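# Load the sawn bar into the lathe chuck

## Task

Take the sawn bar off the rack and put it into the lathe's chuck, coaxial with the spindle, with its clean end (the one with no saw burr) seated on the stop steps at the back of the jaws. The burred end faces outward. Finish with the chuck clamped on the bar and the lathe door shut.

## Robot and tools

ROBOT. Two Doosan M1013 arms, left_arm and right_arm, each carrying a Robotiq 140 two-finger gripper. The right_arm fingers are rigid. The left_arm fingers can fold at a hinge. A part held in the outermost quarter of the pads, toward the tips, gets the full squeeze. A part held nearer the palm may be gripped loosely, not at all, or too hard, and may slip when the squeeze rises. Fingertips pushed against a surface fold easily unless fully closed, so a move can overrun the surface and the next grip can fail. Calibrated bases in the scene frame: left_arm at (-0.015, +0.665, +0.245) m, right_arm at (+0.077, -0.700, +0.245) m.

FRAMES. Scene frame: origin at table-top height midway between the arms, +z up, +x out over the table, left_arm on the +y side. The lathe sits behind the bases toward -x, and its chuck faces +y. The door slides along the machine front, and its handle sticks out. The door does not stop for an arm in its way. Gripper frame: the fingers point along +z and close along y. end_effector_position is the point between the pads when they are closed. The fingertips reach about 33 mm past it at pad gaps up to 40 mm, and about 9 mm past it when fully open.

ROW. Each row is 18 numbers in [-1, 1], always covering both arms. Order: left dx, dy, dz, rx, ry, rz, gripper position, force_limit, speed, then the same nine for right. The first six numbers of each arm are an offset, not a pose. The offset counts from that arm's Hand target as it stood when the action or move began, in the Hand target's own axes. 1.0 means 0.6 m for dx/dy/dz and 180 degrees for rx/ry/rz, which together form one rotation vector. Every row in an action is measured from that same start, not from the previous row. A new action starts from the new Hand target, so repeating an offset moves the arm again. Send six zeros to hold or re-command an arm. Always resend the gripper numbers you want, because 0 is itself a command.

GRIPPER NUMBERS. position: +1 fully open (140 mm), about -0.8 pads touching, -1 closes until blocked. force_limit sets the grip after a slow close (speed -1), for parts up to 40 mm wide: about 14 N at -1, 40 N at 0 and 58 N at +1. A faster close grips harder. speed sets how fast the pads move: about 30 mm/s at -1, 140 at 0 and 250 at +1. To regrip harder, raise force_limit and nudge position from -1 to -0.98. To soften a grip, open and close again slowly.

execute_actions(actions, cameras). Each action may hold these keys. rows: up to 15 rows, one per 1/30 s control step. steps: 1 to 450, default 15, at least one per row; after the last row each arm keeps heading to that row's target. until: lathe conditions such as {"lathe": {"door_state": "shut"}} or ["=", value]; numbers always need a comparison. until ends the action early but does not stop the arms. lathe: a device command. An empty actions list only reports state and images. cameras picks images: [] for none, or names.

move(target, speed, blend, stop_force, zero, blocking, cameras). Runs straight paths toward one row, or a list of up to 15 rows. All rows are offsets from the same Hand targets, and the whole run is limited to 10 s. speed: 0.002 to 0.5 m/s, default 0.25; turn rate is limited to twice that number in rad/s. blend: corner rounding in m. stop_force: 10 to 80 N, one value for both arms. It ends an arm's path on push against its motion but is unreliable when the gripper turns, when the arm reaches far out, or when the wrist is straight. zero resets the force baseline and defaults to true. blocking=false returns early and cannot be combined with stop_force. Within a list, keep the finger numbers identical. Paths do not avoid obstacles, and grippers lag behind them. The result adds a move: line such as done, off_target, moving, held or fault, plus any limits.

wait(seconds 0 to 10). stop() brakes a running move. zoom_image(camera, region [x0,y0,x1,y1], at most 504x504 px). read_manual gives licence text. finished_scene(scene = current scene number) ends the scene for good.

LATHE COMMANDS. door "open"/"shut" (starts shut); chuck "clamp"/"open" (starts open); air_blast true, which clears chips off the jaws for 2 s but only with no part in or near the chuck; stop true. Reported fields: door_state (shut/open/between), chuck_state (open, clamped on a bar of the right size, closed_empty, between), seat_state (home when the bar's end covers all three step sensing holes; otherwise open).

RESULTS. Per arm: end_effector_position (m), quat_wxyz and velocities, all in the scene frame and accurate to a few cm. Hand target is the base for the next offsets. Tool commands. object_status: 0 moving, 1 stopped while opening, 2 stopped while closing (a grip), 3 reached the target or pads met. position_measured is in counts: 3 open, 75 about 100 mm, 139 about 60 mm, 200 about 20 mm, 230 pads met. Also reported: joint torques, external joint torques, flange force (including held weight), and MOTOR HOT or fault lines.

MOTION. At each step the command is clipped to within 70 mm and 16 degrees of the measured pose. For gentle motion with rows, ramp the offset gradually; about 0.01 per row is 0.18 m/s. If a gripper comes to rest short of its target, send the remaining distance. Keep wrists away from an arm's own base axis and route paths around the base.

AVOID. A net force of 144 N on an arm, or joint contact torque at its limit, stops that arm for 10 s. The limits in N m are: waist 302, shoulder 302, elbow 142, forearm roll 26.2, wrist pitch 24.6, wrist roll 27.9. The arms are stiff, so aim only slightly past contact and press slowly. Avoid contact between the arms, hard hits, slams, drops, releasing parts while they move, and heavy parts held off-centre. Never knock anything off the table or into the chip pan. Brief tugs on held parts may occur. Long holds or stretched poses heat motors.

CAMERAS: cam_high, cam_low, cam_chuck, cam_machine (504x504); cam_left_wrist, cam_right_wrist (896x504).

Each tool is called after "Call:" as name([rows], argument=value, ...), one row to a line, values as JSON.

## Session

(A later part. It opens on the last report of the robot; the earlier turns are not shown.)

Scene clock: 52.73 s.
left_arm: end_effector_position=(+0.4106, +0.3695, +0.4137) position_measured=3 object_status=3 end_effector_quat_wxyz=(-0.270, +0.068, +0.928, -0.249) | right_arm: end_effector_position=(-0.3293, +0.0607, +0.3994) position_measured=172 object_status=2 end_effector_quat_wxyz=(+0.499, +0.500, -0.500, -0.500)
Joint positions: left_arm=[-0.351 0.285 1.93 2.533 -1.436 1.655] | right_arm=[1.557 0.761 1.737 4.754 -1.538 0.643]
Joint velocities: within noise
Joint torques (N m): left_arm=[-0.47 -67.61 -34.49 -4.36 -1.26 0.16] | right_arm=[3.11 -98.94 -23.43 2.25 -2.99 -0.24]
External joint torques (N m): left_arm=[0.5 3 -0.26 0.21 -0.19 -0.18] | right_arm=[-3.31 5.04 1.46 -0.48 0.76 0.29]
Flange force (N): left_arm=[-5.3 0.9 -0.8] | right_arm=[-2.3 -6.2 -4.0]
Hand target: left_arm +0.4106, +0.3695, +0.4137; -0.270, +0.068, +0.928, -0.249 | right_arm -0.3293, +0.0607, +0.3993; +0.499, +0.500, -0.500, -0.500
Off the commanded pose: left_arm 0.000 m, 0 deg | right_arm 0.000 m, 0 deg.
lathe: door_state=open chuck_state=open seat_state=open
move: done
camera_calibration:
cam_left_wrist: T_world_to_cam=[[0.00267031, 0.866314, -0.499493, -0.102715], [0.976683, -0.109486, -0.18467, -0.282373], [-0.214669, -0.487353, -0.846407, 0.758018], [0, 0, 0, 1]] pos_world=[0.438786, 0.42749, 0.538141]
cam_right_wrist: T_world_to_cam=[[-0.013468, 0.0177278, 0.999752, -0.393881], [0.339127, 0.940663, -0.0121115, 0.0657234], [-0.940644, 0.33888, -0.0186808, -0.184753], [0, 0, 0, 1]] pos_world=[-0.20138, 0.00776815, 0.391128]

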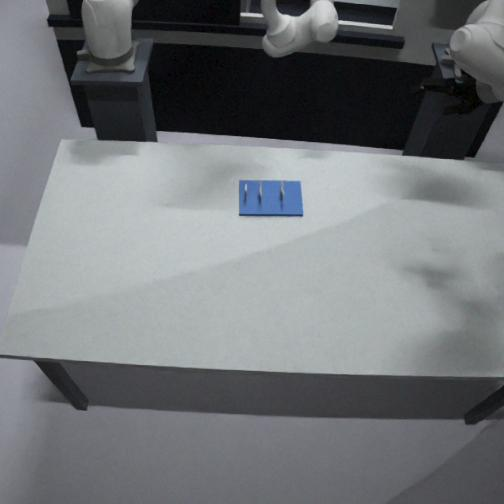

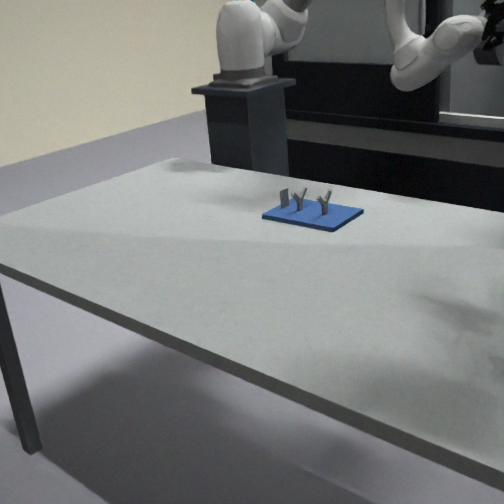

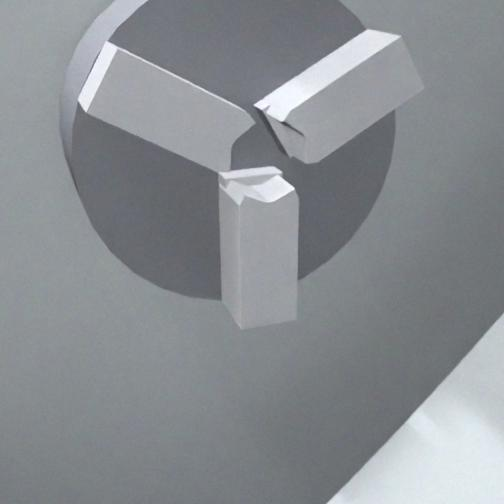

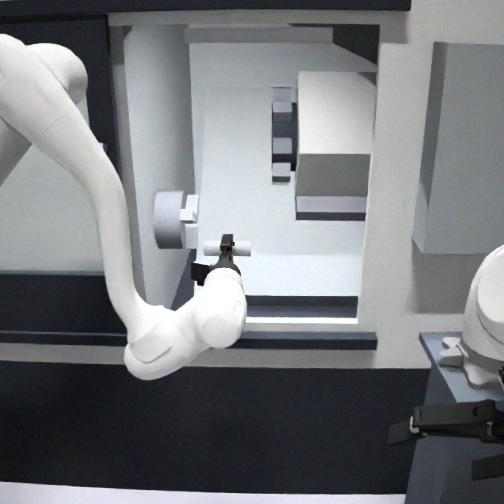

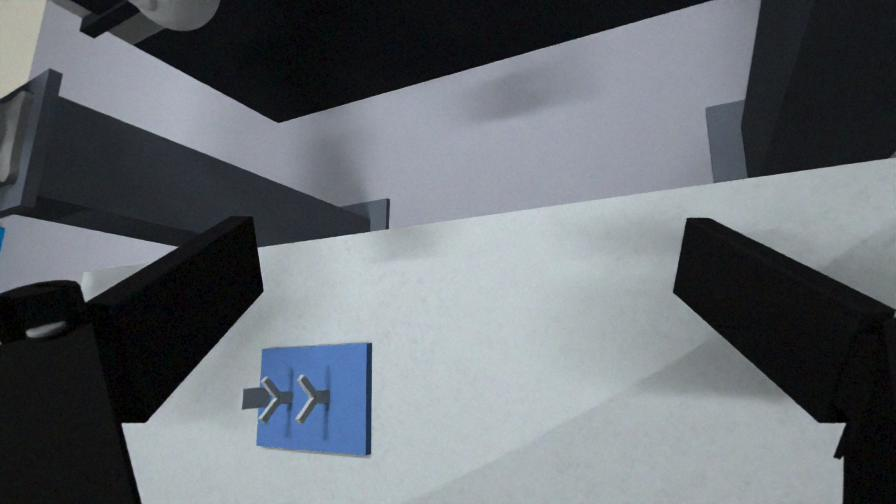

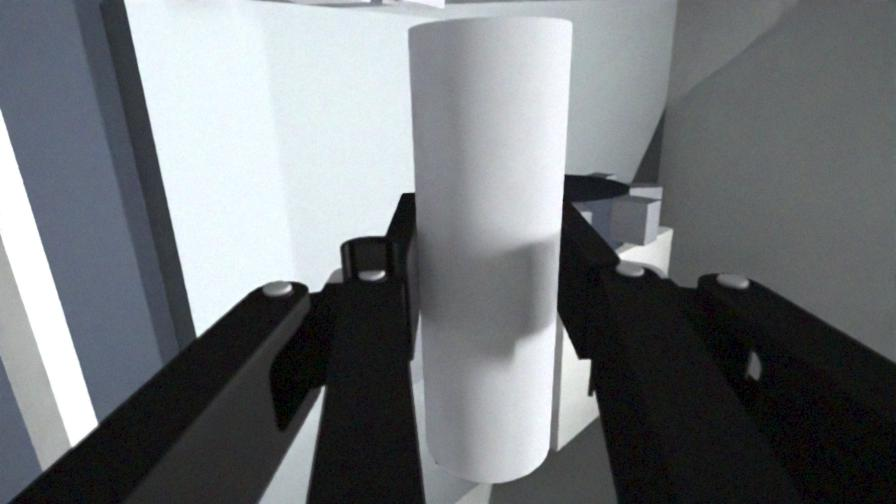

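Call:
move(target=[0,0,0,0,0,0,1,1,1,-0.1,0.117,0.2,0,0.1667,0,-1,0.5,-1], speed=0.3, cameras=["cam_right_wrist","cam_machine","cam_chuck"])

Call:
zoom_image(camera="cam_right_wrist", region=[150, 0, 450, 280])

Scene clock: 57.10 s.
left_arm: end_effector_position=(+0.4106, +0.3695, +0.4137) position_measured=3 object_status=3 end_effector_quat_wxyz=(-0.270, +0.068, +0.928, -0.249) | right_arm: end_effector_position=(-0.4493, +0.1208, +0.4694) position_measured=172 object_status=2 end_effector_quat_wxyz=(+0.612, +0.612, -0.354, -0.354)
Joint positions: left_arm=[-0.351 0.285 1.93 2.533 -1.436 1.655] | right_arm=[1.708 0.999 1.062 4.557 -1.851 1.058]
Joint velocities: within noise
Joint torques (N m): left_arm=[-0.49 -67.19 -34.4 -4.34 -1.19 0.17] | right_arm=[2.34 -129.59 -36.07 2.38 -2.05 -0.01]
External joint torques (N m): left_arm=[0.65 2.37 -0.39 0.18 -0.27 -0.19] | right_arm=[-2.17 7.6 1.82 -0.66 0.69 0.06]
Flange force (N): left_arm=[-4.4 0.8 -1.3] | right_arm=[-5.1 -7.3 -3.4]
Hand target: left_arm +0.4106, +0.3695, +0.4137; -0.270, +0.068, +0.928, -0.249 | right_arm -0.4493, +0.1208, +0.4694; +0.612, +0.612, -0.354, -0.354
Off the commanded pose: left_arm 0.000 m, 0 deg | right_arm 0.000 m, 0 deg.
lathe: door_state=open chuck_state=open seat_state=open
move: done
camera_calibration:
cam_right_wrist: T_world_to_cam=[[-0.0208176, 0.00921154, 0.999741, -0.468855], [-0.176732, 0.984176, -0.0127482, -0.185976], [-0.984039, -0.176951, -0.0188602, -0.273831], [0, 0, 0, 1]] pos_world=[-0.312089, 0.138897, 0.461198]
Images, in order (width x height): cam_chuck 504x504, cam_machine 504x504, cam_right_wrist 896x504.

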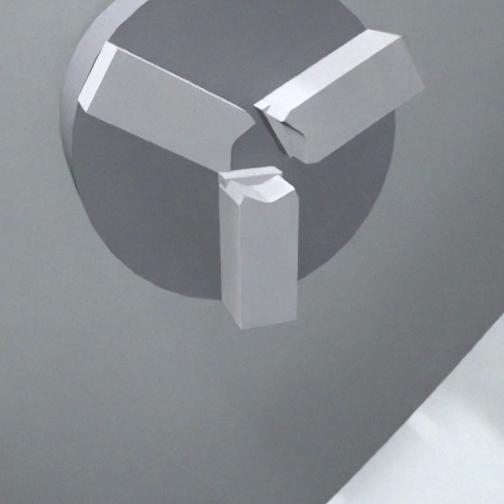

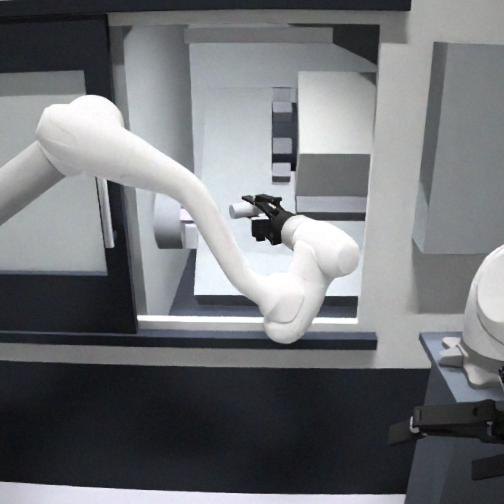

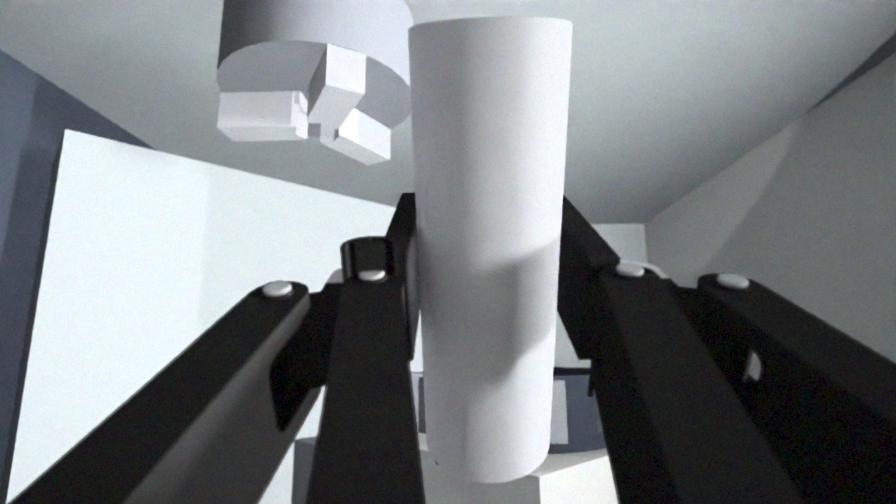

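Scaled by 1.680 from the camera's 896x504 image, which has a finer 1280x720 frame.

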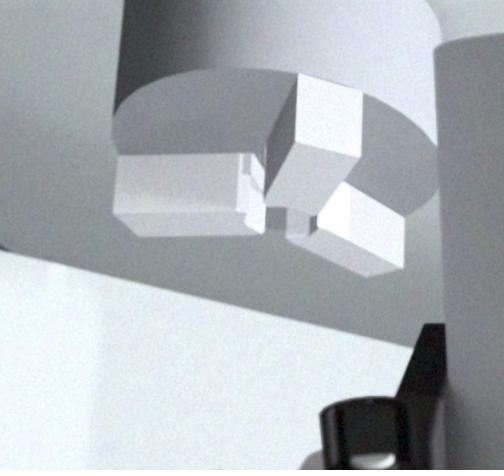

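Call:
move(target=[0,0,0,0,0,0,1,1,1,0,0.2667,0,0,0,0,-1,0.5,-1], speed=0.3, cameras=["cam_right_wrist"])

Call:
zoom_image(camera="cam_right_wrist", region=[0, 0, 300, 280])

Scene clock: 60.80 s.
left_arm: end_effector_position=(+0.4106, +0.3695, +0.4137) position_measured=3 object_status=3 end_effector_quat_wxyz=(-0.270, +0.068, +0.928, -0.249) | right_arm: end_effector_position=(-0.4495, +0.1207, +0.6293) position_measured=172 object_status=2 end_effector_quat_wxyz=(+0.612, +0.612, -0.354, -0.354)
Joint positions: left_arm=[-0.351 0.285 1.93 2.533 -1.436 1.655] | right_arm=[1.708 0.884 0.98 4.616 -1.876 1.263]
Joint velocities: within noise
Joint torques (N m): left_arm=[-0.4 -67.25 -34.44 -4.36 -1.18 0.14] | right_arm=[2.81 -126.04 -40.21 2.85 -1.23 -0.11]
External joint torques (N m): left_arm=[0.36 2.7 -0.2 0.21 -0.27 -0.17] | right_arm=[-2.97 6.82 1.81 -0.73 0.38 0.16]
Flange force (N): left_arm=[-4.7 0.7 -0.7] | right_arm=[-5.0 -5.4 -4.4]
Hand target: left_arm +0.4106, +0.3695, +0.4137; -0.270, +0.068, +0.928, -0.249 | right_arm -0.4495, +0.1207, +0.6294; +0.612, +0.612, -0.354, -0.354
Off the commanded pose: left_arm 0.000 m, 0 deg | right_arm 0.000 m, 0 deg.
lathe: door_state=open chuck_state=open seat_state=open
move: done
camera_calibration:
cam_right_wrist: T_world_to_cam=[[-0.0208077, 0.00930038, 0.99974, -0.628742], [-0.176766, 0.984169, -0.0128346, -0.183902], [-0.984033, -0.176987, -0.0188343, -0.271025], [0, 0, 0, 1]] pos_world=[-0.312288, 0.138871, 0.621114]
Images, in order (width x height): cam_right_wrist 896x504.

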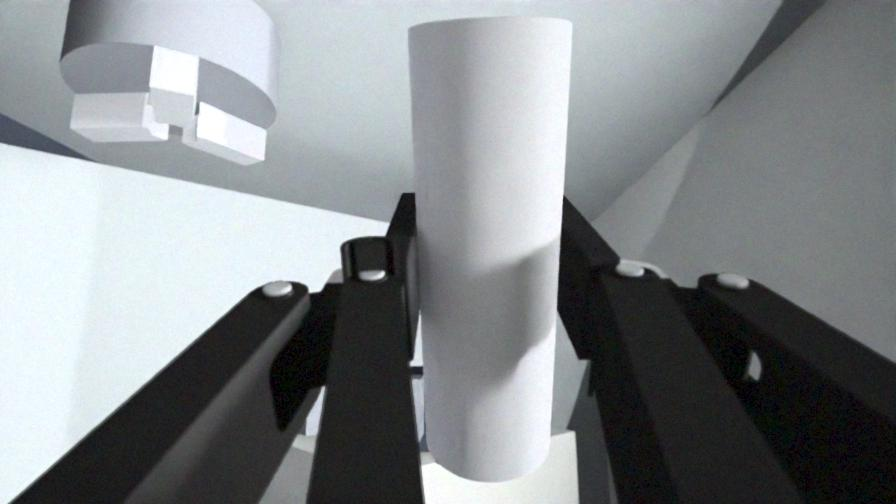

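Scaled by 1.680 from the camera's 896x504 image, which has a finer 1280x720 frame.

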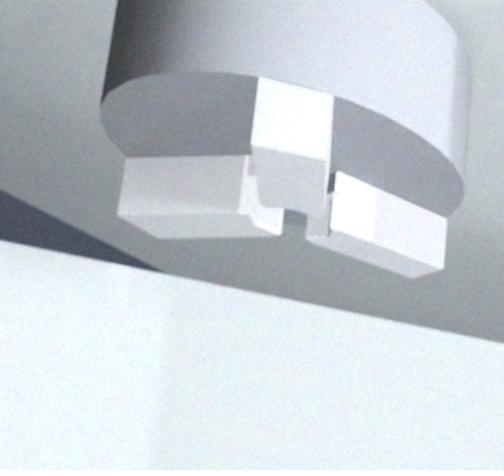

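Call:
move(target=[0,0,0,0,0,0,1,1,1,-0.15,-0.529,0.3955,0,-0.1667,0,-1,0.5,-1], speed=0.3, cameras=["cam_machine","cam_chuck"])

Scene clock: 69.17 s.
left_arm: end_effector_position=(+0.4106, +0.3695, +0.4137) position_measured=3 object_status=3 end_effector_quat_wxyz=(-0.270, +0.068, +0.928, -0.249) | right_arm: end_effector_position=(-0.6996, +0.0804, +0.3118) position_measured=172 object_status=2 end_effector_quat_wxyz=(+0.499, +0.500, -0.500, -0.500)
Joint positions: left_arm=[-0.351 0.285 1.93 2.533 -1.436 1.655] | right_arm=[1.984 1.008 1.404 5.082 -1.257 0.671]
Joint velocities: within noise
Joint torques (N m): left_arm=[-0.71 -67.69 -34.55 -4.3 -1.17 0.16] | right_arm=[3.13 -121.54 -28.87 3.24 -3.05 -0.2]
External joint torques (N m): left_arm=[0.91 2.92 -0.19 0.14 -0.29 -0.19] | right_arm=[-3.68 6.28 2.24 -0.52 0.86 0.25]
Flange force (N): left_arm=[-5.1 1.4 -1.2] | right_arm=[-3.7 -6.4 -2.6]
Hand target: left_arm +0.4106, +0.3695, +0.4137; -0.270, +0.068, +0.928, -0.249 | right_arm -0.6997, +0.0804, +0.3117; +0.499, +0.500, -0.500, -0.500
Off the commanded pose: left_arm 0.000 m, 0 deg | right_arm 0.000 m, 0 deg.
lathe: door_state=open chuck_state=open seat_state=open
move: done
Images, in order (width x height): cam_chuck 504x504, cam_machine 504x504.

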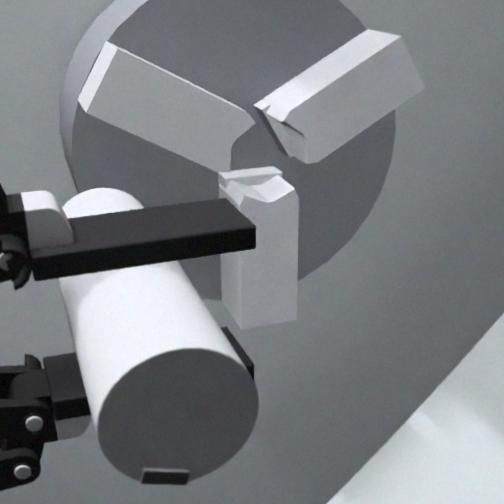

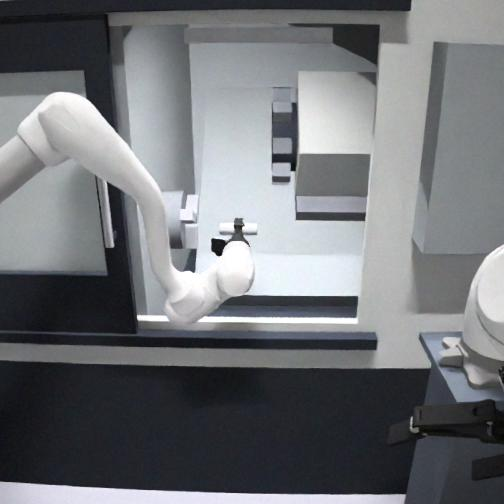

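Call:
move(target=[0,0,0,0,0,0,1,1,1,0.0923,0,0.178,0,0,0,-1,0.5,-1], speed=0.15, cameras=["cam_machine","cam_chuck","cam_right_wrist"])

Call:
zoom_image(camera="cam_chuck", region=[100, 0, 460, 360])

Call:
zoom_image(camera="cam_machine", region=[140, 170, 270, 270])

Scene clock: 72.90 s.
left_arm: end_effector_position=(+0.4106, +0.3695, +0.4137) position_measured=3 object_status=3 end_effector_quat_wxyz=(-0.270, +0.068, +0.928, -0.249) | right_arm: end_effector_position=(-0.8065, +0.0252, +0.3116) position_measured=172 object_status=2 end_effector_quat_wxyz=(+0.499, +0.500, -0.501, -0.500)
Joint positions: left_arm=[-0.351 0.285 1.93 2.533 -1.436 1.655] | right_arm=[2.117 1.022 1.37 5.187 -1.167 0.651]
Joint velocities: within noise
Joint torques (N m): left_arm=[-0.61 -67.4 -34.35 -4.32 -1.22 0.17] | right_arm=[1.84 -124.6 -29.3 3.35 -3.11 -0.13]
External joint torques (N m): left_arm=[0.51 2.65 -0.44 0.17 -0.23 -0.19] | right_arm=[-1.96 7.71 1.72 -0.42 0.89 0.18]
Flange force (N): left_arm=[-5.0 0.6 -1.1] | right_arm=[-5.3 -8.2 1.5]
Hand target: left_arm +0.4106, +0.3695, +0.4137; -0.270, +0.068, +0.928, -0.249 | right_arm -0.8065, +0.0251, +0.3116; +0.499, +0.500, -0.500, -0.500
Off the commanded pose: left_arm 0.000 m, 0 deg | right_arm 0.000 m, 0 deg.
lathe: door_state=open chuck_state=open seat_state=open
move: done
camera_calibration:
cam_right_wrist: T_world_to_cam=[[-0.0134084, 0.017787, 0.999752, -0.311881], [0.339133, 0.94066, -0.0121873, 0.259934], [-0.940643, 0.338885, -0.0186448, -0.623258], [0, 0, 0, 1]] pos_world=[-0.678598, -0.0277494, 0.303351]
Images, in order (width x height): cam_chuck 504x504, cam_machine 504x504, cam_right_wrist 896x504.

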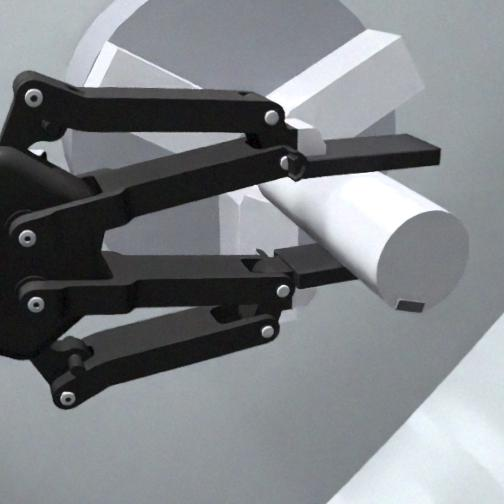

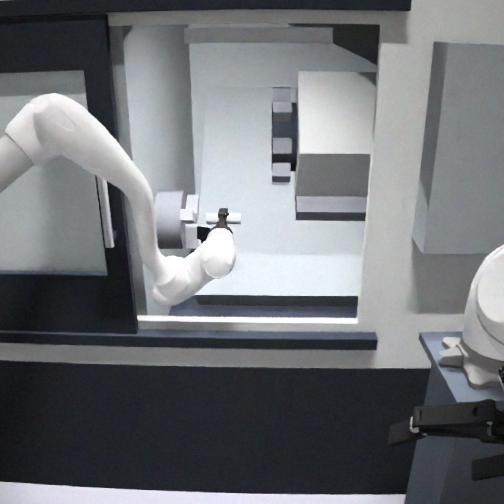

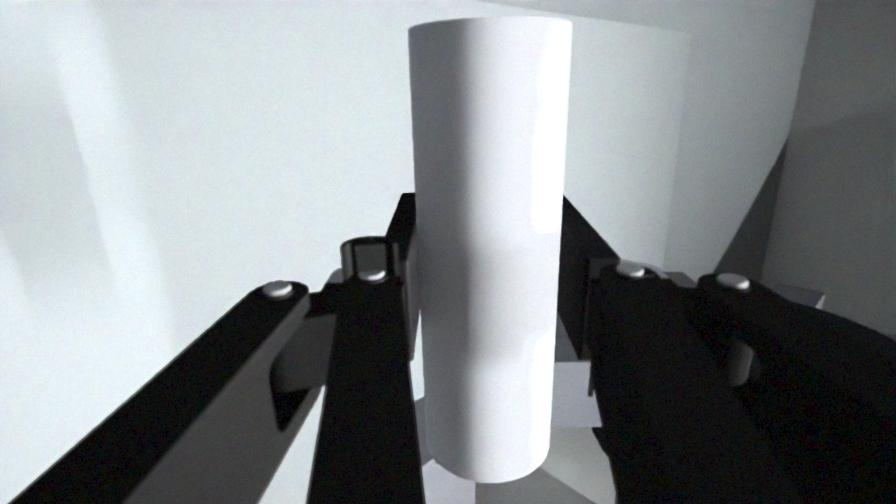

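Scaled by 1.400 from the camera's 504x504 image, which has a finer 720x720 frame.

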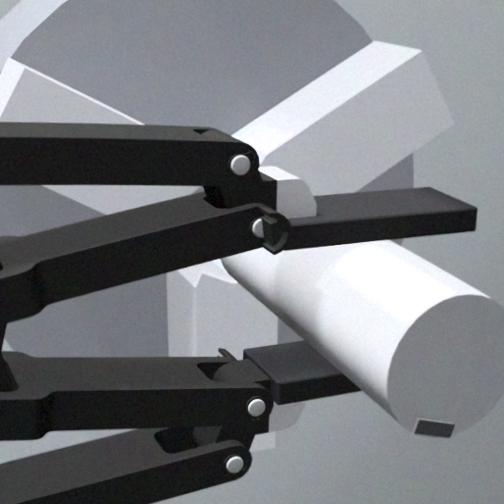

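Scaled by 3.877 from the camera's 504x504 image, which has a finer 720x720 frame.

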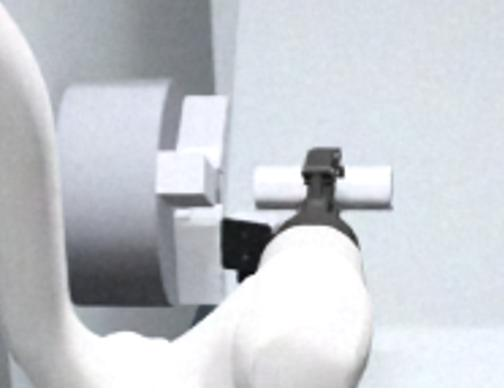

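Call:
move(target=[0,0,0,0,0,0,1,1,1,0.03,-0.0075,0.01,0,0,0,-1,0.5,-1], speed=0.06, cameras=["cam_machine","cam_chuck"])

Call:
zoom_image(camera="cam_chuck", region=[180, 80, 380, 280])

Call:
zoom_image(camera="cam_machine", region=[150, 175, 250, 265])

Scene clock: 81.63 s.
left_arm: end_effector_position=(+0.4106, +0.3695, +0.4137) position_measured=3 object_status=3 end_effector_quat_wxyz=(-0.270, +0.068, +0.928, -0.249) | right_arm: end_effector_position=(-0.8125, +0.0072, +0.3071) position_measured=172 object_status=2 end_effector_quat_wxyz=(+0.499, +0.500, -0.500, -0.500)
Joint positions: left_arm=[-0.351 0.285 1.93 2.533 -1.436 1.655] | right_arm=[2.134 1.016 1.397 5.21 -1.166 0.625]
Joint velocities: within noise
Joint torques (N m): left_arm=[-0.58 -67.55 -34.15 -4.36 -1.17 0.13] | right_arm=[2.96 -123.1 -29.7 3.15 -3.21 -0.32]
External joint torques (N m): left_arm=[0.57 3.43 -0.49 0.22 -0.27 -0.16] | right_arm=[-3.29 7.21 2.64 -0.24 0.94 0.37]
Flange force (N): left_arm=[-6.4 0.9 -1.2] | right_arm=[-3.8 -7.2 -1.3]
Hand target: left_arm +0.4106, +0.3695, +0.4137; -0.270, +0.068, +0.928, -0.249 | right_arm -0.8126, +0.0071, +0.3071; +0.499, +0.500, -0.500, -0.500
Off the commanded pose: left_arm 0.000 m, 0 deg | right_arm 0.000 m, 0 deg.
lathe: door_state=open chuck_state=open seat_state=open
move: done
Images, in order (width x height): cam_chuck 504x504, cam_machine 504x504.

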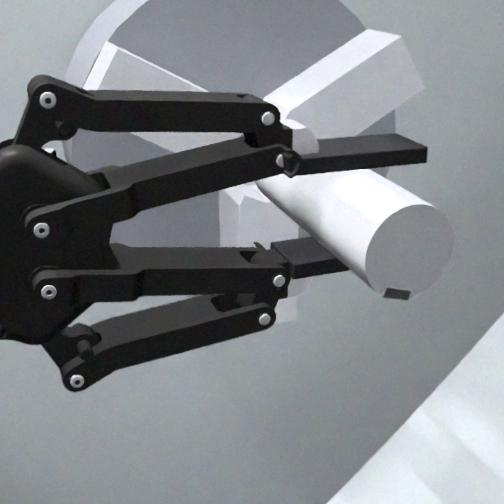

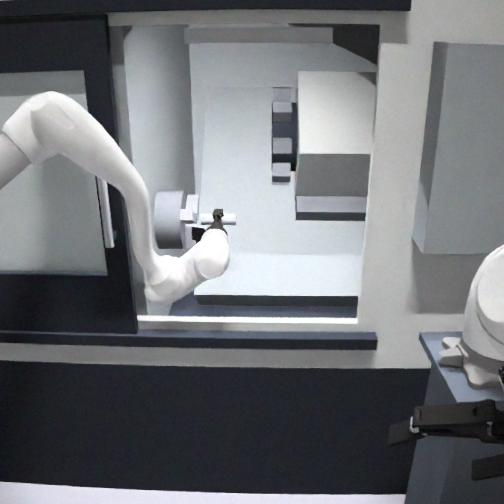

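Scaled by 2.520 from the camera's 504x504 image, which has a finer 720x720 frame.

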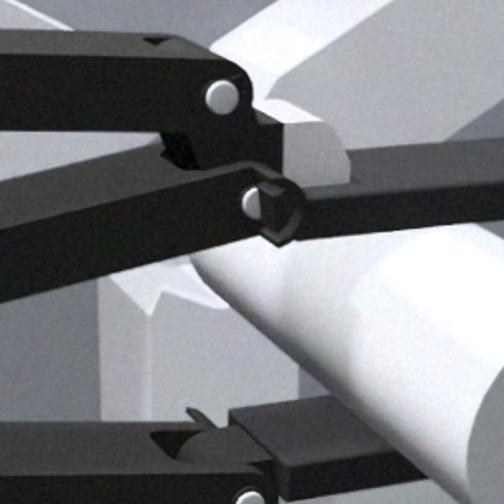

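Scaled by 5.040 from the camera's 504x504 image, which has a finer 720x720 frame.

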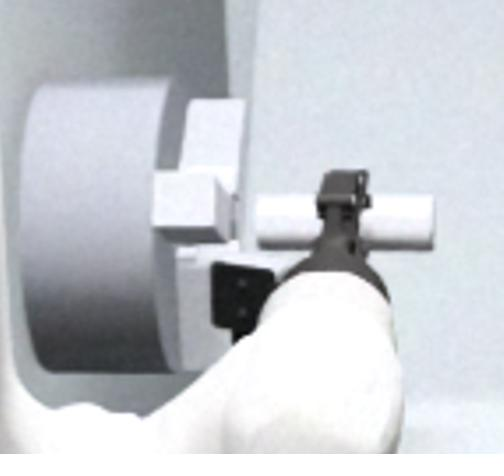

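Call:
move(target=[0,0,0,0,0,0,1,1,1,0.03,0,0,0,0,0,-1,0.5,-1], speed=0.02, stop_force=12, cameras=["cam_machine","cam_chuck"])

Call:
zoom_image(camera="cam_chuck", region=[200, 80, 340, 220])

Call:
zoom_image(camera="cam_machine", region=[150, 175, 250, 265])

Scene clock: 87.53 s.
left_arm: end_effector_position=(+0.4106, +0.3695, +0.4137) position_measured=3 object_status=3 end_effector_quat_wxyz=(-0.270, +0.068, +0.928, -0.249) | right_arm: end_effector_position=(-0.8125, -0.0104, +0.3071) position_measured=172 object_status=2 end_effector_quat_wxyz=(+0.499, +0.500, -0.501, -0.500)
Joint positions: left_arm=[-0.351 0.285 1.93 2.533 -1.436 1.655] | right_arm=[2.146 1.001 1.433 5.229 -1.17 0.601]
Joint velocities: within noise
Joint torques (N m): left_arm=[-0.44 -67.48 -34.17 -4.3 -1.14 0.16] | right_arm=[15.64 -121.91 -25.59 0.07 -5.98 0.01]
External joint torques (N m): left_arm=[0.56 3.06 -0.58 0.16 -0.3 -0.19] | right_arm=[-15.64 7.37 -0.78 2.81 3.67 0.04]
Flange force (N): left_arm=[-5.8 0.6 -1.4] | right_arm=[-16.1 -8.5 -3.0]
Hand target: left_arm +0.4106, +0.3695, +0.4137; -0.270, +0.068, +0.928, -0.249 | right_arm -0.8125, -0.0104, +0.3071; +0.499, +0.500, -0.501, -0.500
Off the commanded pose: left_arm 0.000 m, 0 deg | right_arm 0.000 m, 0 deg.
lathe: door_state=open chuck_state=open seat_state=open
move: contact (right_arm)
Images, in order (width x height): cam_chuck 504x504, cam_machine 504x504.

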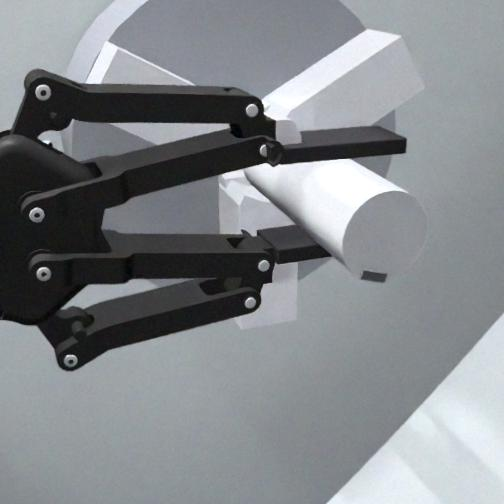

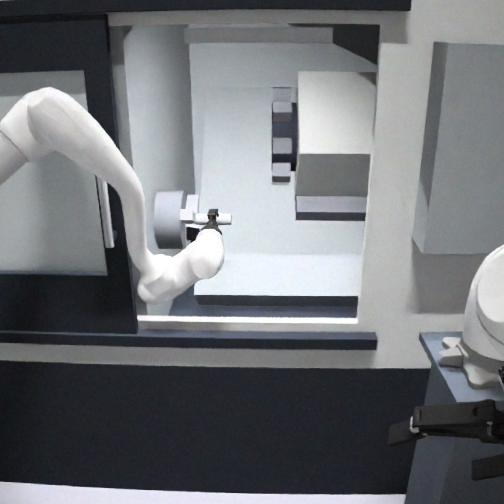

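Scaled by 3.600 from the camera's 504x504 image, which has a finer 720x720 frame.

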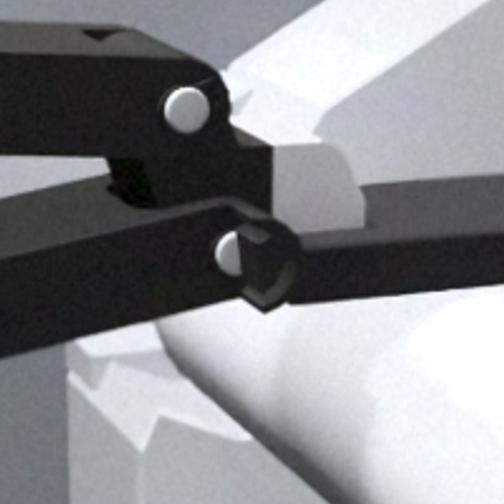

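Scaled by 5.040 from the camera's 504x504 image, which has a finer 720x720 frame.

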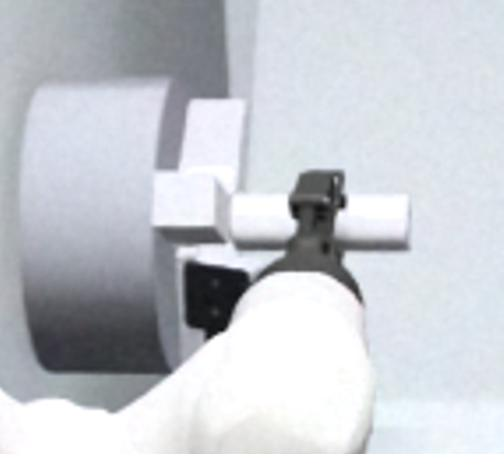

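Call:
move([
  [0,0,0,0,0,0,1,1,1,-0.005,0,0,0,0,0,-1,0.5,-1],
  [0,0,0,0,0,0,1,1,1,-0.005,0.004,0,0,0,0,-1,0.5,-1],
], speed=0.02, cameras=[])

Call:
move(target=[0,0,0,0,0,0,1,1,1,0.025,0,0,0,0,0,-1,0.5,-1], speed=0.015, stop_force=12, cameras=["cam_machine","cam_chuck"])

Scene clock: 90.03 s.
left_arm: end_effector_position=(+0.4106, +0.3695, +0.4137) position_measured=3 object_status=3 end_effector_quat_wxyz=(-0.270, +0.068, +0.928, -0.249) | right_arm: end_effector_position=(-0.8125, -0.0074, +0.3094) position_measured=172 object_status=2 end_effector_quat_wxyz=(+0.499, +0.500, -0.501, -0.500)
Joint positions: left_arm=[-0.351 0.285 1.93 2.533 -1.436 1.655] | right_arm=[2.144 1.001 1.427 5.225 -1.168 0.607]
Joint velocities: within noise
Joint torques (N m): left_arm=[-0.7 -67.9 -34.4 -4.31 -1.21 0.15] | right_arm=[2.48 -122.06 -28.91 3.34 -3.19 -0.14]
External joint torques (N m): left_arm=[0.76 3.22 -0.29 0.17 -0.24 -0.18] | right_arm=[-2.49 7.25 2.27 -0.44 0.88 0.19]
Flange force (N): left_arm=[-5.8 1.2 -1.0] | right_arm=[-4.0 -7.6 -0.3]
Hand target: left_arm +0.4106, +0.3695, +0.4137; -0.270, +0.068, +0.928, -0.249 | right_arm -0.8125, -0.0074, +0.3095; +0.499, +0.500, -0.501, -0.500
Off the commanded pose: left_arm 0.000 m, 0 deg | right_arm 0.000 m, 0 deg.
lathe: door_state=open chuck_state=open seat_state=open
move: done
No camera images: "cameras" was empty.

Scene clock: 90.90 s.
left_arm: end_effector_position=(+0.4106, +0.3695, +0.4137) position_measured=3 object_status=3 end_effector_quat_wxyz=(-0.270, +0.068, +0.928, -0.249) | right_arm: end_effector_position=(-0.8123, -0.0107, +0.3095) position_measured=172 object_status=2 end_effector_quat_wxyz=(+0.499, +0.500, -0.501, -0.500)
Joint positions: left_arm=[-0.351 0.285 1.93 2.533 -1.436 1.655] | right_arm=[2.146 0.998 1.435 5.229 -1.168 0.602]
Joint velocities: within noise
Joint torques (N m): left_arm=[-0.57 -67.58 -34.24 -4.25 -1.23 0.18] | right_arm=[18.45 -123.14 -25.57 -0.17 -6.73 -0.21]
External joint torques (N m): left_arm=[0.56 3.34 -0.42 0.11 -0.21 -0.2] | right_arm=[-18.56 8.94 -0.78 3.04 4.42 0.26]
Flange force (N): left_arm=[-6.1 0.8 -0.9] | right_arm=[-19.5 -10.0 -3.6]
Hand target: left_arm +0.4106, +0.3695, +0.4137; -0.270, +0.068, +0.928, -0.249 | right_arm -0.8123, -0.0107, +0.3095; +0.499, +0.500, -0.501, -0.500 (not the last commanded pose)
Off the commanded pose: left_arm 0.000 m, 0 deg | right_arm 0.012 m, 0 deg.
lathe: door_state=open chuck_state=open seat_state=open
move: contact (right_arm)
Images, in order (width x height): cam_chuck 504x504, cam_machine 504x504.

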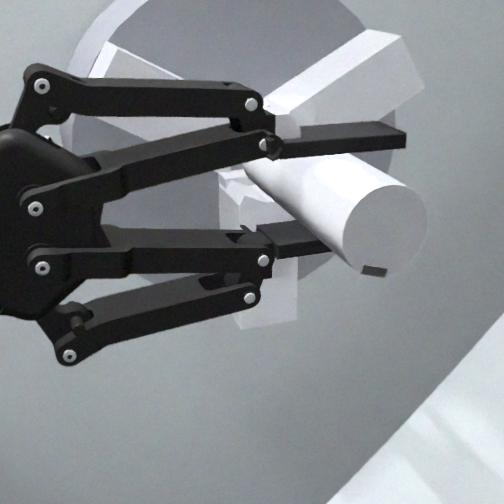

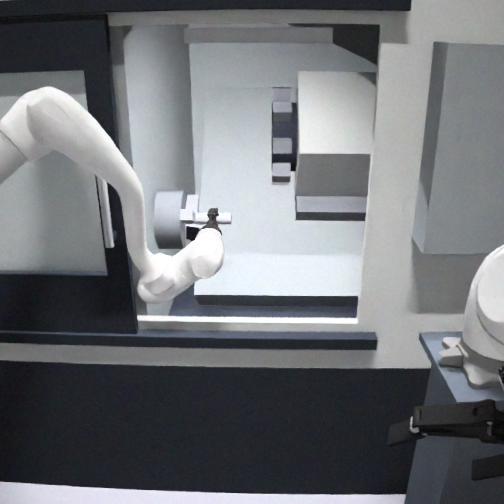

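Call:
move([
  [0,0,0,0,0,0,1,1,1,-0.0055,0,0,0,0,0,-1,0.5,-1],
  [0,0,0,0,0,0,1,1,1,-0.0055,-0.001,-0.003,0,0,0,-1,0.5,-1],
], speed=0.02, cameras=[])

Call:
move(target=[0,0,0,0,0,0,1,1,1,0.025,0,0,0,0,0,-1,0.5,-1], speed=0.015, stop_force=12, cameras=[])

Scene clock: 93.40 s.
left_arm: end_effector_position=(+0.4106, +0.3695, +0.4137) position_measured=3 object_status=3 end_effector_quat_wxyz=(-0.270, +0.068, +0.928, -0.249) | right_arm: end_effector_position=(-0.8106, -0.0074, +0.3087) position_measured=172 object_status=2 end_effector_quat_wxyz=(+0.499, +0.500, -0.501, -0.500)
Joint positions: left_arm=[-0.351 0.285 1.93 2.533 -1.436 1.655] | right_arm=[2.142 1 1.431 5.225 -1.17 0.605]
Joint velocities: within noise
Joint torques (N m): left_arm=[-0.61 -67.8 -34.33 -4.3 -1.19 0.14] | right_arm=[3 -121.57 -29.17 3.16 -3.19 -0.15]
External joint torques (N m): left_arm=[0.71 3.02 -0.47 0.15 -0.26 -0.16] | right_arm=[-3.56 6.83 2.68 -0.29 0.88 0.2]
Flange force (N): left_arm=[-5.7 1.0 -1.3] | right_arm=[-3.4 -7.0 -2.2]
Hand target: left_arm +0.4106, +0.3695, +0.4137; -0.270, +0.068, +0.928, -0.249 | right_arm -0.8105, -0.0074, +0.3089; +0.499, +0.500, -0.501, -0.500
Off the commanded pose: left_arm 0.000 m, 0 deg | right_arm 0.000 m, 0 deg.
lathe: door_state=open chuck_state=open seat_state=open
move: done
No camera images: "cameras" was empty.

Scene clock: 94.27 s.
left_arm: end_effector_position=(+0.4106, +0.3695, +0.4137) position_measured=3 object_status=3 end_effector_quat_wxyz=(-0.270, +0.068, +0.928, -0.249) | right_arm: end_effector_position=(-0.8103, -0.0109, +0.3089) position_measured=172 object_status=2 end_effector_quat_wxyz=(+0.499, +0.500, -0.501, -0.500)
Joint positions: left_arm=[-0.351 0.285 1.93 2.533 -1.436 1.655] | right_arm=[2.145 0.997 1.439 5.229 -1.17 0.6]
Joint velocities: within noise
Joint torques (N m): left_arm=[-0.58 -67.6 -34.32 -4.34 -1.2 0.15] | right_arm=[22.76 -127.41 -26.82 -0.14 -8.17 0]
External joint torques (N m): left_arm=[0.43 3.27 -0.49 0.19 -0.24 -0.18] | right_arm=[-22.86 13.58 0.58 3 5.87 0.04]
Flange force (N): left_arm=[-6.1 0.6 -1.0] | right_arm=[-23.6 -14.9 -5.4]
Hand target: left_arm +0.4106, +0.3695, +0.4137; -0.270, +0.068, +0.928, -0.249 | right_arm -0.8103, -0.0109, +0.3089; +0.499, +0.500, -0.501, -0.500 (not the last commanded pose)
Off the commanded pose: left_arm 0.000 m, 0 deg | right_arm 0.012 m, 0 deg.
lathe: door_state=open chuck_state=open seat_state=open
move: contact (right_arm)
No camera images: "cameras" was empty.

Call:
move([
  [0,0,0,0,0,0,1,1,1,-0.0055,0,0,0,0,0,-1,0.5,-1],
  [0,0,0,0,0,0,1,1,1,-0.0055,-0.002,-0.0033,0,0,0,-1,0.5,-1],
], speed=0.02, cameras=[])

Call:
move(target=[0,0,0,0,0,0,1,1,1,0.025,0,0,0,0,0,-1,0.5,-1], speed=0.015, stop_force=12, cameras=["cam_chuck"])

Scene clock: 96.70 s.
left_arm: end_effector_position=(+0.4106, +0.3695, +0.4137) position_measured=3 object_status=3 end_effector_quat_wxyz=(-0.270, +0.068, +0.928, -0.249) | right_arm: end_effector_position=(-0.8084, -0.0076, +0.3077) position_measured=172 object_status=2 end_effector_quat_wxyz=(+0.499, +0.500, -0.501, -0.500)
Joint positions: left_arm=[-0.351 0.285 1.93 2.533 -1.436 1.655] | right_arm=[2.141 1 1.435 5.225 -1.172 0.602]
Joint velocities: within noise
Joint torques (N m): left_arm=[-0.61 -67.55 -34.19 -4.36 -1.23 0.13] | right_arm=[2.43 -121.63 -28.57 3.19 -3.16 -0.1]
External joint torques (N m): left_arm=[0.4 2.77 -0.59 0.22 -0.23 -0.16] | right_arm=[-2.34 7.3 2.17 -0.31 0.85 0.15]
Flange force (N): left_arm=[-5.4 0.5 -1.2] | right_arm=[-3.9 -7.8 0.0]
Hand target: left_arm +0.4106, +0.3695, +0.4137; -0.270, +0.068, +0.928, -0.249 | right_arm -0.8083, -0.0076, +0.3077; +0.499, +0.500, -0.501, -0.500
Off the commanded pose: left_arm 0.000 m, 0 deg | right_arm 0.000 m, 0 deg.
lathe: door_state=open chuck_state=open seat_state=open
move: done
No camera images: "cameras" was empty.

Scene clock: 98.47 s.
left_arm: end_effector_position=(+0.4106, +0.3695, +0.4137) position_measured=3 object_status=3 end_effector_quat_wxyz=(-0.270, +0.068, +0.928, -0.249) | right_arm: end_effector_position=(-0.8084, -0.0226, +0.3077) position_measured=172 object_status=2 end_effector_quat_wxyz=(+0.499, +0.500, -0.501, -0.500)
Joint positions: left_arm=[-0.351 0.285 1.93 2.533 -1.436 1.655] | right_arm=[2.151 0.988 1.465 5.241 -1.175 0.582]
Joint velocities: within noise
Joint torques (N m): left_arm=[-0.58 -67.66 -34.26 -4.29 -1.19 0.12] | right_arm=[2.55 -120.09 -28.19 3.15 -3.24 -0.1]
External joint torques (N m): left_arm=[0.69 3.12 -0.46 0.14 -0.25 -0.15] | right_arm=[-2.62 6.79 2.43 -0.31 0.89 0.15]
Flange force (N): left_arm=[-5.8 1.0 -1.2] | right_arm=[-3.2 -7.2 -1.0]
Hand target: left_arm +0.4106, +0.3695, +0.4137; -0.270, +0.068, +0.928, -0.249 | right_arm -0.8084, -0.0226, +0.3077; +0.499, +0.500, -0.501, -0.500
Off the commanded pose: left_arm 0.000 m, 0 deg | right_arm 0.000 m, 0 deg.
lathe: door_state=open chuck_state=open seat_state=open
move: done
Images, in order (width x height): cam_chuck 504x504.

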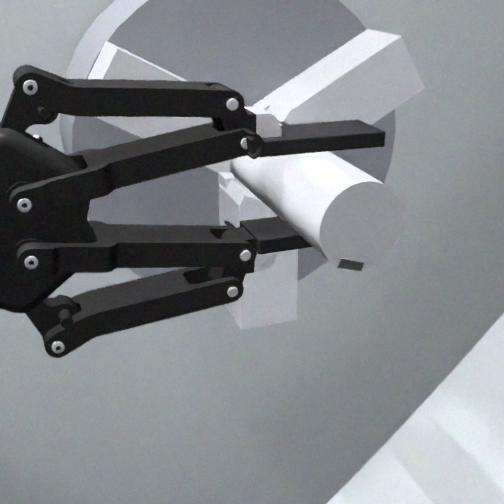

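Call:
move(target=[0,0,0,0,0,0,1,1,1,0.06,0,0,0,0,0,-1,0.5,-1], speed=0.015, stop_force=15, cameras=["cam_chuck","cam_machine"])

Call:
zoom_image(camera="cam_machine", region=[150, 175, 250, 265])

Scene clock: 101.03 s.
left_arm: end_effector_position=(+0.4106, +0.3695, +0.4137) position_measured=3 object_status=3 end_effector_quat_wxyz=(-0.270, +0.068, +0.928, -0.249) | right_arm: end_effector_position=(-0.8084, -0.0366, +0.3077) position_measured=172 object_status=2 end_effector_quat_wxyz=(+0.499, +0.499, -0.501, -0.501)
Joint positions: left_arm=[-0.351 0.285 1.93 2.533 -1.436 1.655] | right_arm=[2.161 0.976 1.492 5.256 -1.178 0.563]
Joint velocities: within noise
Joint torques (N m): left_arm=[-0.76 -67.18 -34.34 -4.34 -1.16 0.18] | right_arm=[16.15 -127.52 -23.83 -0.09 -9.22 0.28]
External joint torques (N m): left_arm=[0.68 3.02 -0.32 0.21 -0.28 -0.21] | right_arm=[-16.34 16.06 -1.27 2.88 6.87 -0.24]
Flange force (N): left_arm=[-5.4 1.0 -1.1] | right_arm=[-24.6 -18.3 5.6]
Hand target: left_arm +0.4106, +0.3695, +0.4137; -0.270, +0.068, +0.928, -0.249 | right_arm -0.8084, -0.0366, +0.3077; +0.499, +0.499, -0.501, -0.501 (not the last commanded pose)
Off the commanded pose: left_arm 0.000 m, 0 deg | right_arm 0.022 m, 0 deg.
lathe: door_state=open chuck_state=open seat_state=open
move: contact (right_arm)
Images, in order (width x height): cam_chuck 504x504, cam_machine 504x504.

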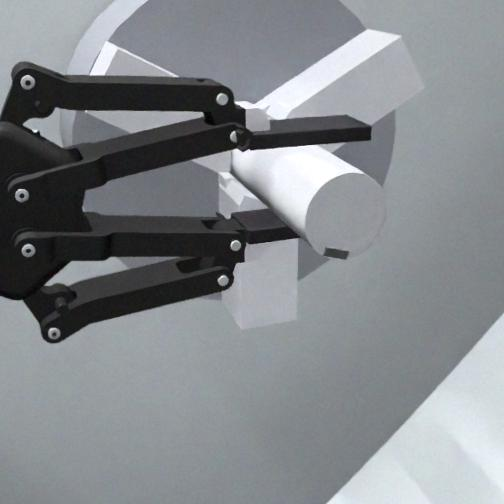

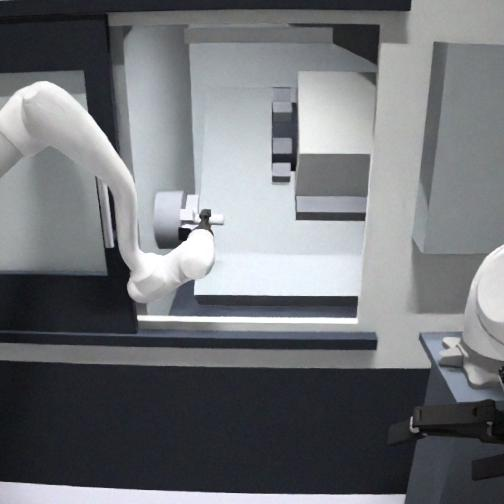

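Scaled by 5.040 from the camera's 504x504 image, which has a finer 720x720 frame.

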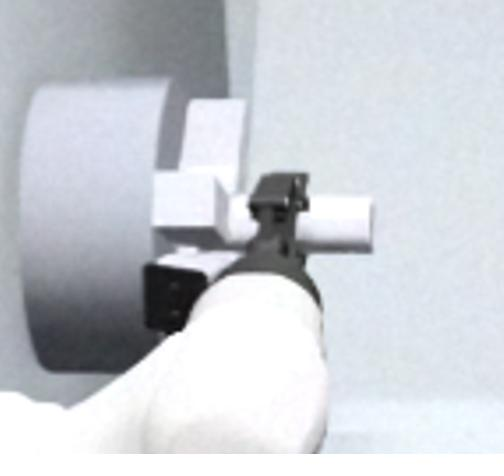

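Call:
move([
  [0,0,0,0,0,0,1,1,1,-0.003,0,0,0,0,0,-1,0.5,-1],
  [0,0,0,0,0,0,1,1,1,-0.003,-0.0014,0.0009,0,0,0,-1,0.5,-1],
], speed=0.02, cameras=[])

Call:
move(target=[0,0,0,0,0,0,1,1,1,0.03,0,0,0,0,0,-1,0.5,-1], speed=0.012, stop_force=15, cameras=[])

Scene clock: 103.90 s.
left_arm: end_effector_position=(+0.4106, +0.3695, +0.4137) position_measured=3 object_status=3 end_effector_quat_wxyz=(-0.270, +0.068, +0.928, -0.249) | right_arm: end_effector_position=(-0.8089, -0.0347, +0.3069) position_measured=172 object_status=2 end_effector_quat_wxyz=(+0.499, +0.499, -0.501, -0.501)
Joint positions: left_arm=[-0.351 0.285 1.93 2.533 -1.436 1.655] | right_arm=[2.16 0.979 1.487 5.255 -1.178 0.565]
Joint velocities: within noise
Joint torques (N m): left_arm=[-0.66 -67.17 -34.29 -4.31 -1.16 0.11] | right_arm=[2.72 -119.3 -27.83 3.1 -3.32 -0.11]
External joint torques (N m): left_arm=[0.72 2.11 -0.58 0.14 -0.29 -0.13] | right_arm=[-3.29 7.33 2.7 -0.31 0.97 0.16]
Flange force (N): left_arm=[-4.2 0.7 -1.7] | right_arm=[-3.6 -7.8 -1.7]
Hand target: left_arm +0.4106, +0.3695, +0.4137; -0.270, +0.068, +0.928, -0.249 | right_arm -0.8089, -0.0348, +0.3069; +0.499, +0.499, -0.501, -0.501
Off the commanded pose: left_arm 0.000 m, 0 deg | right_arm 0.000 m, 0 deg.
lathe: door_state=open chuck_state=open seat_state=open
move: done
No camera images: "cameras" was empty.

Scene clock: 104.67 s.
left_arm: end_effector_position=(+0.4106, +0.3695, +0.4137) position_measured=3 object_status=3 end_effector_quat_wxyz=(-0.270, +0.068, +0.928, -0.249) | right_arm: end_effector_position=(-0.8088, -0.0365, +0.3065) position_measured=172 object_status=2 end_effector_quat_wxyz=(+0.499, +0.499, -0.501, -0.501)
Joint positions: left_arm=[-0.351 0.285 1.93 2.533 -1.436 1.655] | right_arm=[2.161 0.978 1.491 5.257 -1.178 0.562]
Joint velocities: within noise
Joint torques (N m): left_arm=[-0.67 -67.64 -34.2 -4.37 -1.15 0.11] | right_arm=[17.6 -120.58 -23.85 -0.15 -6.55 0.33]
External joint torques (N m): left_arm=[0.42 2.96 -0.61 0.22 -0.3 -0.13] | right_arm=[-17.72 8.27 -1.49 2.97 4.18 -0.28]
Flange force (N): left_arm=[-5.7 0.5 -1.3] | right_arm=[-19.2 -10.0 -3.0]
Hand target: left_arm +0.4106, +0.3695, +0.4137; -0.270, +0.068, +0.928, -0.249 | right_arm -0.8088, -0.0365, +0.3065; +0.499, +0.499, -0.501, -0.501 (not the last commanded pose)
Off the commanded pose: left_arm 0.000 m, 0 deg | right_arm 0.016 m, 0 deg.
lathe: door_state=open chuck_state=open seat_state=open
move: contact (right_arm)
No camera images: "cameras" was empty.

Call:
move(target=[0,0,0,0,0,0,1,1,1,-0.002,0,0,0,0,0,-1,0.5,-1], speed=0.02, cameras=[])

Call:
move(target=[0,0,0,0,0,0,1,1,1,0,0.01,0,0,0,0,-1,0.5,-1], speed=0.006, stop_force=10, cameras=[])

Call:
move(target=[0,0,0,0,0,0,1,1,1,0,-0.015,0,0,0,0,-1,0.5,-1], speed=0.006, stop_force=10, cameras=[])

Scene clock: 107.90 s.
left_arm: end_effector_position=(+0.4106, +0.3695, +0.4137) position_measured=3 object_status=3 end_effector_quat_wxyz=(-0.270, +0.068, +0.928, -0.249) | right_arm: end_effector_position=(-0.8088, -0.0354, +0.3065) position_measured=172 object_status=2 end_effector_quat_wxyz=(+0.499, +0.499, -0.501, -0.501)
Joint positions: left_arm=[-0.351 0.285 1.93 2.533 -1.436 1.655] | right_arm=[2.161 0.979 1.489 5.256 -1.177 0.564]
Joint velocities: within noise
Joint torques (N m): left_arm=[-0.2 -67.55 -34.32 -4.29 -1.22 0.14] | right_arm=[2.38 -119.32 -27.93 3.03 -3.35 -0.06]
External joint torques (N m): left_arm=[0.14 2.87 -0.5 0.14 -0.23 -0.16] | right_arm=[-2.04 7.24 2.72 -0.22 0.98 0.11]
Flange force (N): left_arm=[-5.4 0.2 -0.8] | right_arm=[-2.4 -7.8 -0.6]
Hand target: left_arm +0.4106, +0.3695, +0.4137; -0.270, +0.068, +0.928, -0.249 | right_arm -0.8088, -0.0353, +0.3065; +0.499, +0.499, -0.501, -0.501
Off the commanded pose: left_arm 0.000 m, 0 deg | right_arm 0.000 m, 0 deg.
lathe: door_state=open chuck_state=open seat_state=open
move: done
No camera images: "cameras" was empty.

Scene clock: 108.87 s.
left_arm: end_effector_position=(+0.4106, +0.3695, +0.4137) position_measured=3 object_status=3 end_effector_quat_wxyz=(-0.270, +0.068, +0.928, -0.249) | right_arm: end_effector_position=(-0.8088, -0.0353, +0.3085) position_measured=172 object_status=2 end_effector_quat_wxyz=(+0.499, +0.499, -0.502, -0.500)
Joint positions: left_arm=[-0.351 0.285 1.93 2.533 -1.436 1.655] | right_arm=[2.16 0.976 1.49 5.255 -1.176 0.566]
Joint velocities: within noise
Joint torques (N m): left_arm=[-0.77 -67.43 -34.33 -4.28 -1.2 0.13] | right_arm=[0.09 -128.52 -30.36 4.15 -5.95 0.18]
External joint torques (N m): left_arm=[0.8 2.55 -0.49 0.14 -0.25 -0.16] | right_arm=[-0.03 16.54 4.97 -1.33 3.58 -0.13]
Flange force (N): left_arm=[-4.9 1.0 -1.5] | right_arm=[-5.3 -17.4 5.6]
Hand target: left_arm +0.4106, +0.3695, +0.4137; -0.270, +0.068, +0.928, -0.249 | right_arm -0.8088, -0.0353, +0.3086; +0.499, +0.499, -0.502, -0.500 (not the last commanded pose)
Off the commanded pose: left_arm 0.000 m, 0 deg | right_arm 0.004 m, 0 deg.
lathe: door_state=open chuck_state=open seat_state=open
move: contact (right_arm)
No camera images: "cameras" was empty.

Scene clock: 110.23 s.
left_arm: end_effector_position=(+0.4106, +0.3695, +0.4137) position_measured=3 object_status=3 end_effector_quat_wxyz=(-0.270, +0.068, +0.928, -0.249) | right_arm: end_effector_position=(-0.8088, -0.0352, +0.3041) position_measured=172 object_status=2 end_effector_quat_wxyz=(+0.499, +0.499, -0.501, -0.501)
Joint positions: left_arm=[-0.351 0.285 1.93 2.533 -1.436 1.655] | right_arm=[2.16 0.982 1.488 5.257 -1.179 0.562]
Joint velocities: within noise
Joint torques (N m): left_arm=[-0.45 -67.45 -34.45 -4.31 -1.21 0.16] | right_arm=[0.93 -113.79 -24.49 2.15 -1.82 -0.36]
External joint torques (N m): left_arm=[0.4 2.81 -0.3 0.16 -0.24 -0.18] | right_arm=[-1.23 1.8 -0.57 0.63 -0.55 0.4]
Flange force (N): left_arm=[-5.1 0.6 -0.8] | right_arm=[-3.1 -2.6 1.0]
Hand target: left_arm +0.4106, +0.3695, +0.4137; -0.270, +0.068, +0.928, -0.249 | right_arm -0.8088, -0.0353, +0.3041; +0.499, +0.499, -0.501, -0.501 (not the last commanded pose)
Off the commanded pose: left_arm 0.000 m, 0 deg | right_arm 0.005 m, 0 deg.
lathe: door_state=open chuck_state=open seat_state=open
move: contact (right_arm)
No camera images: "cameras" was empty.


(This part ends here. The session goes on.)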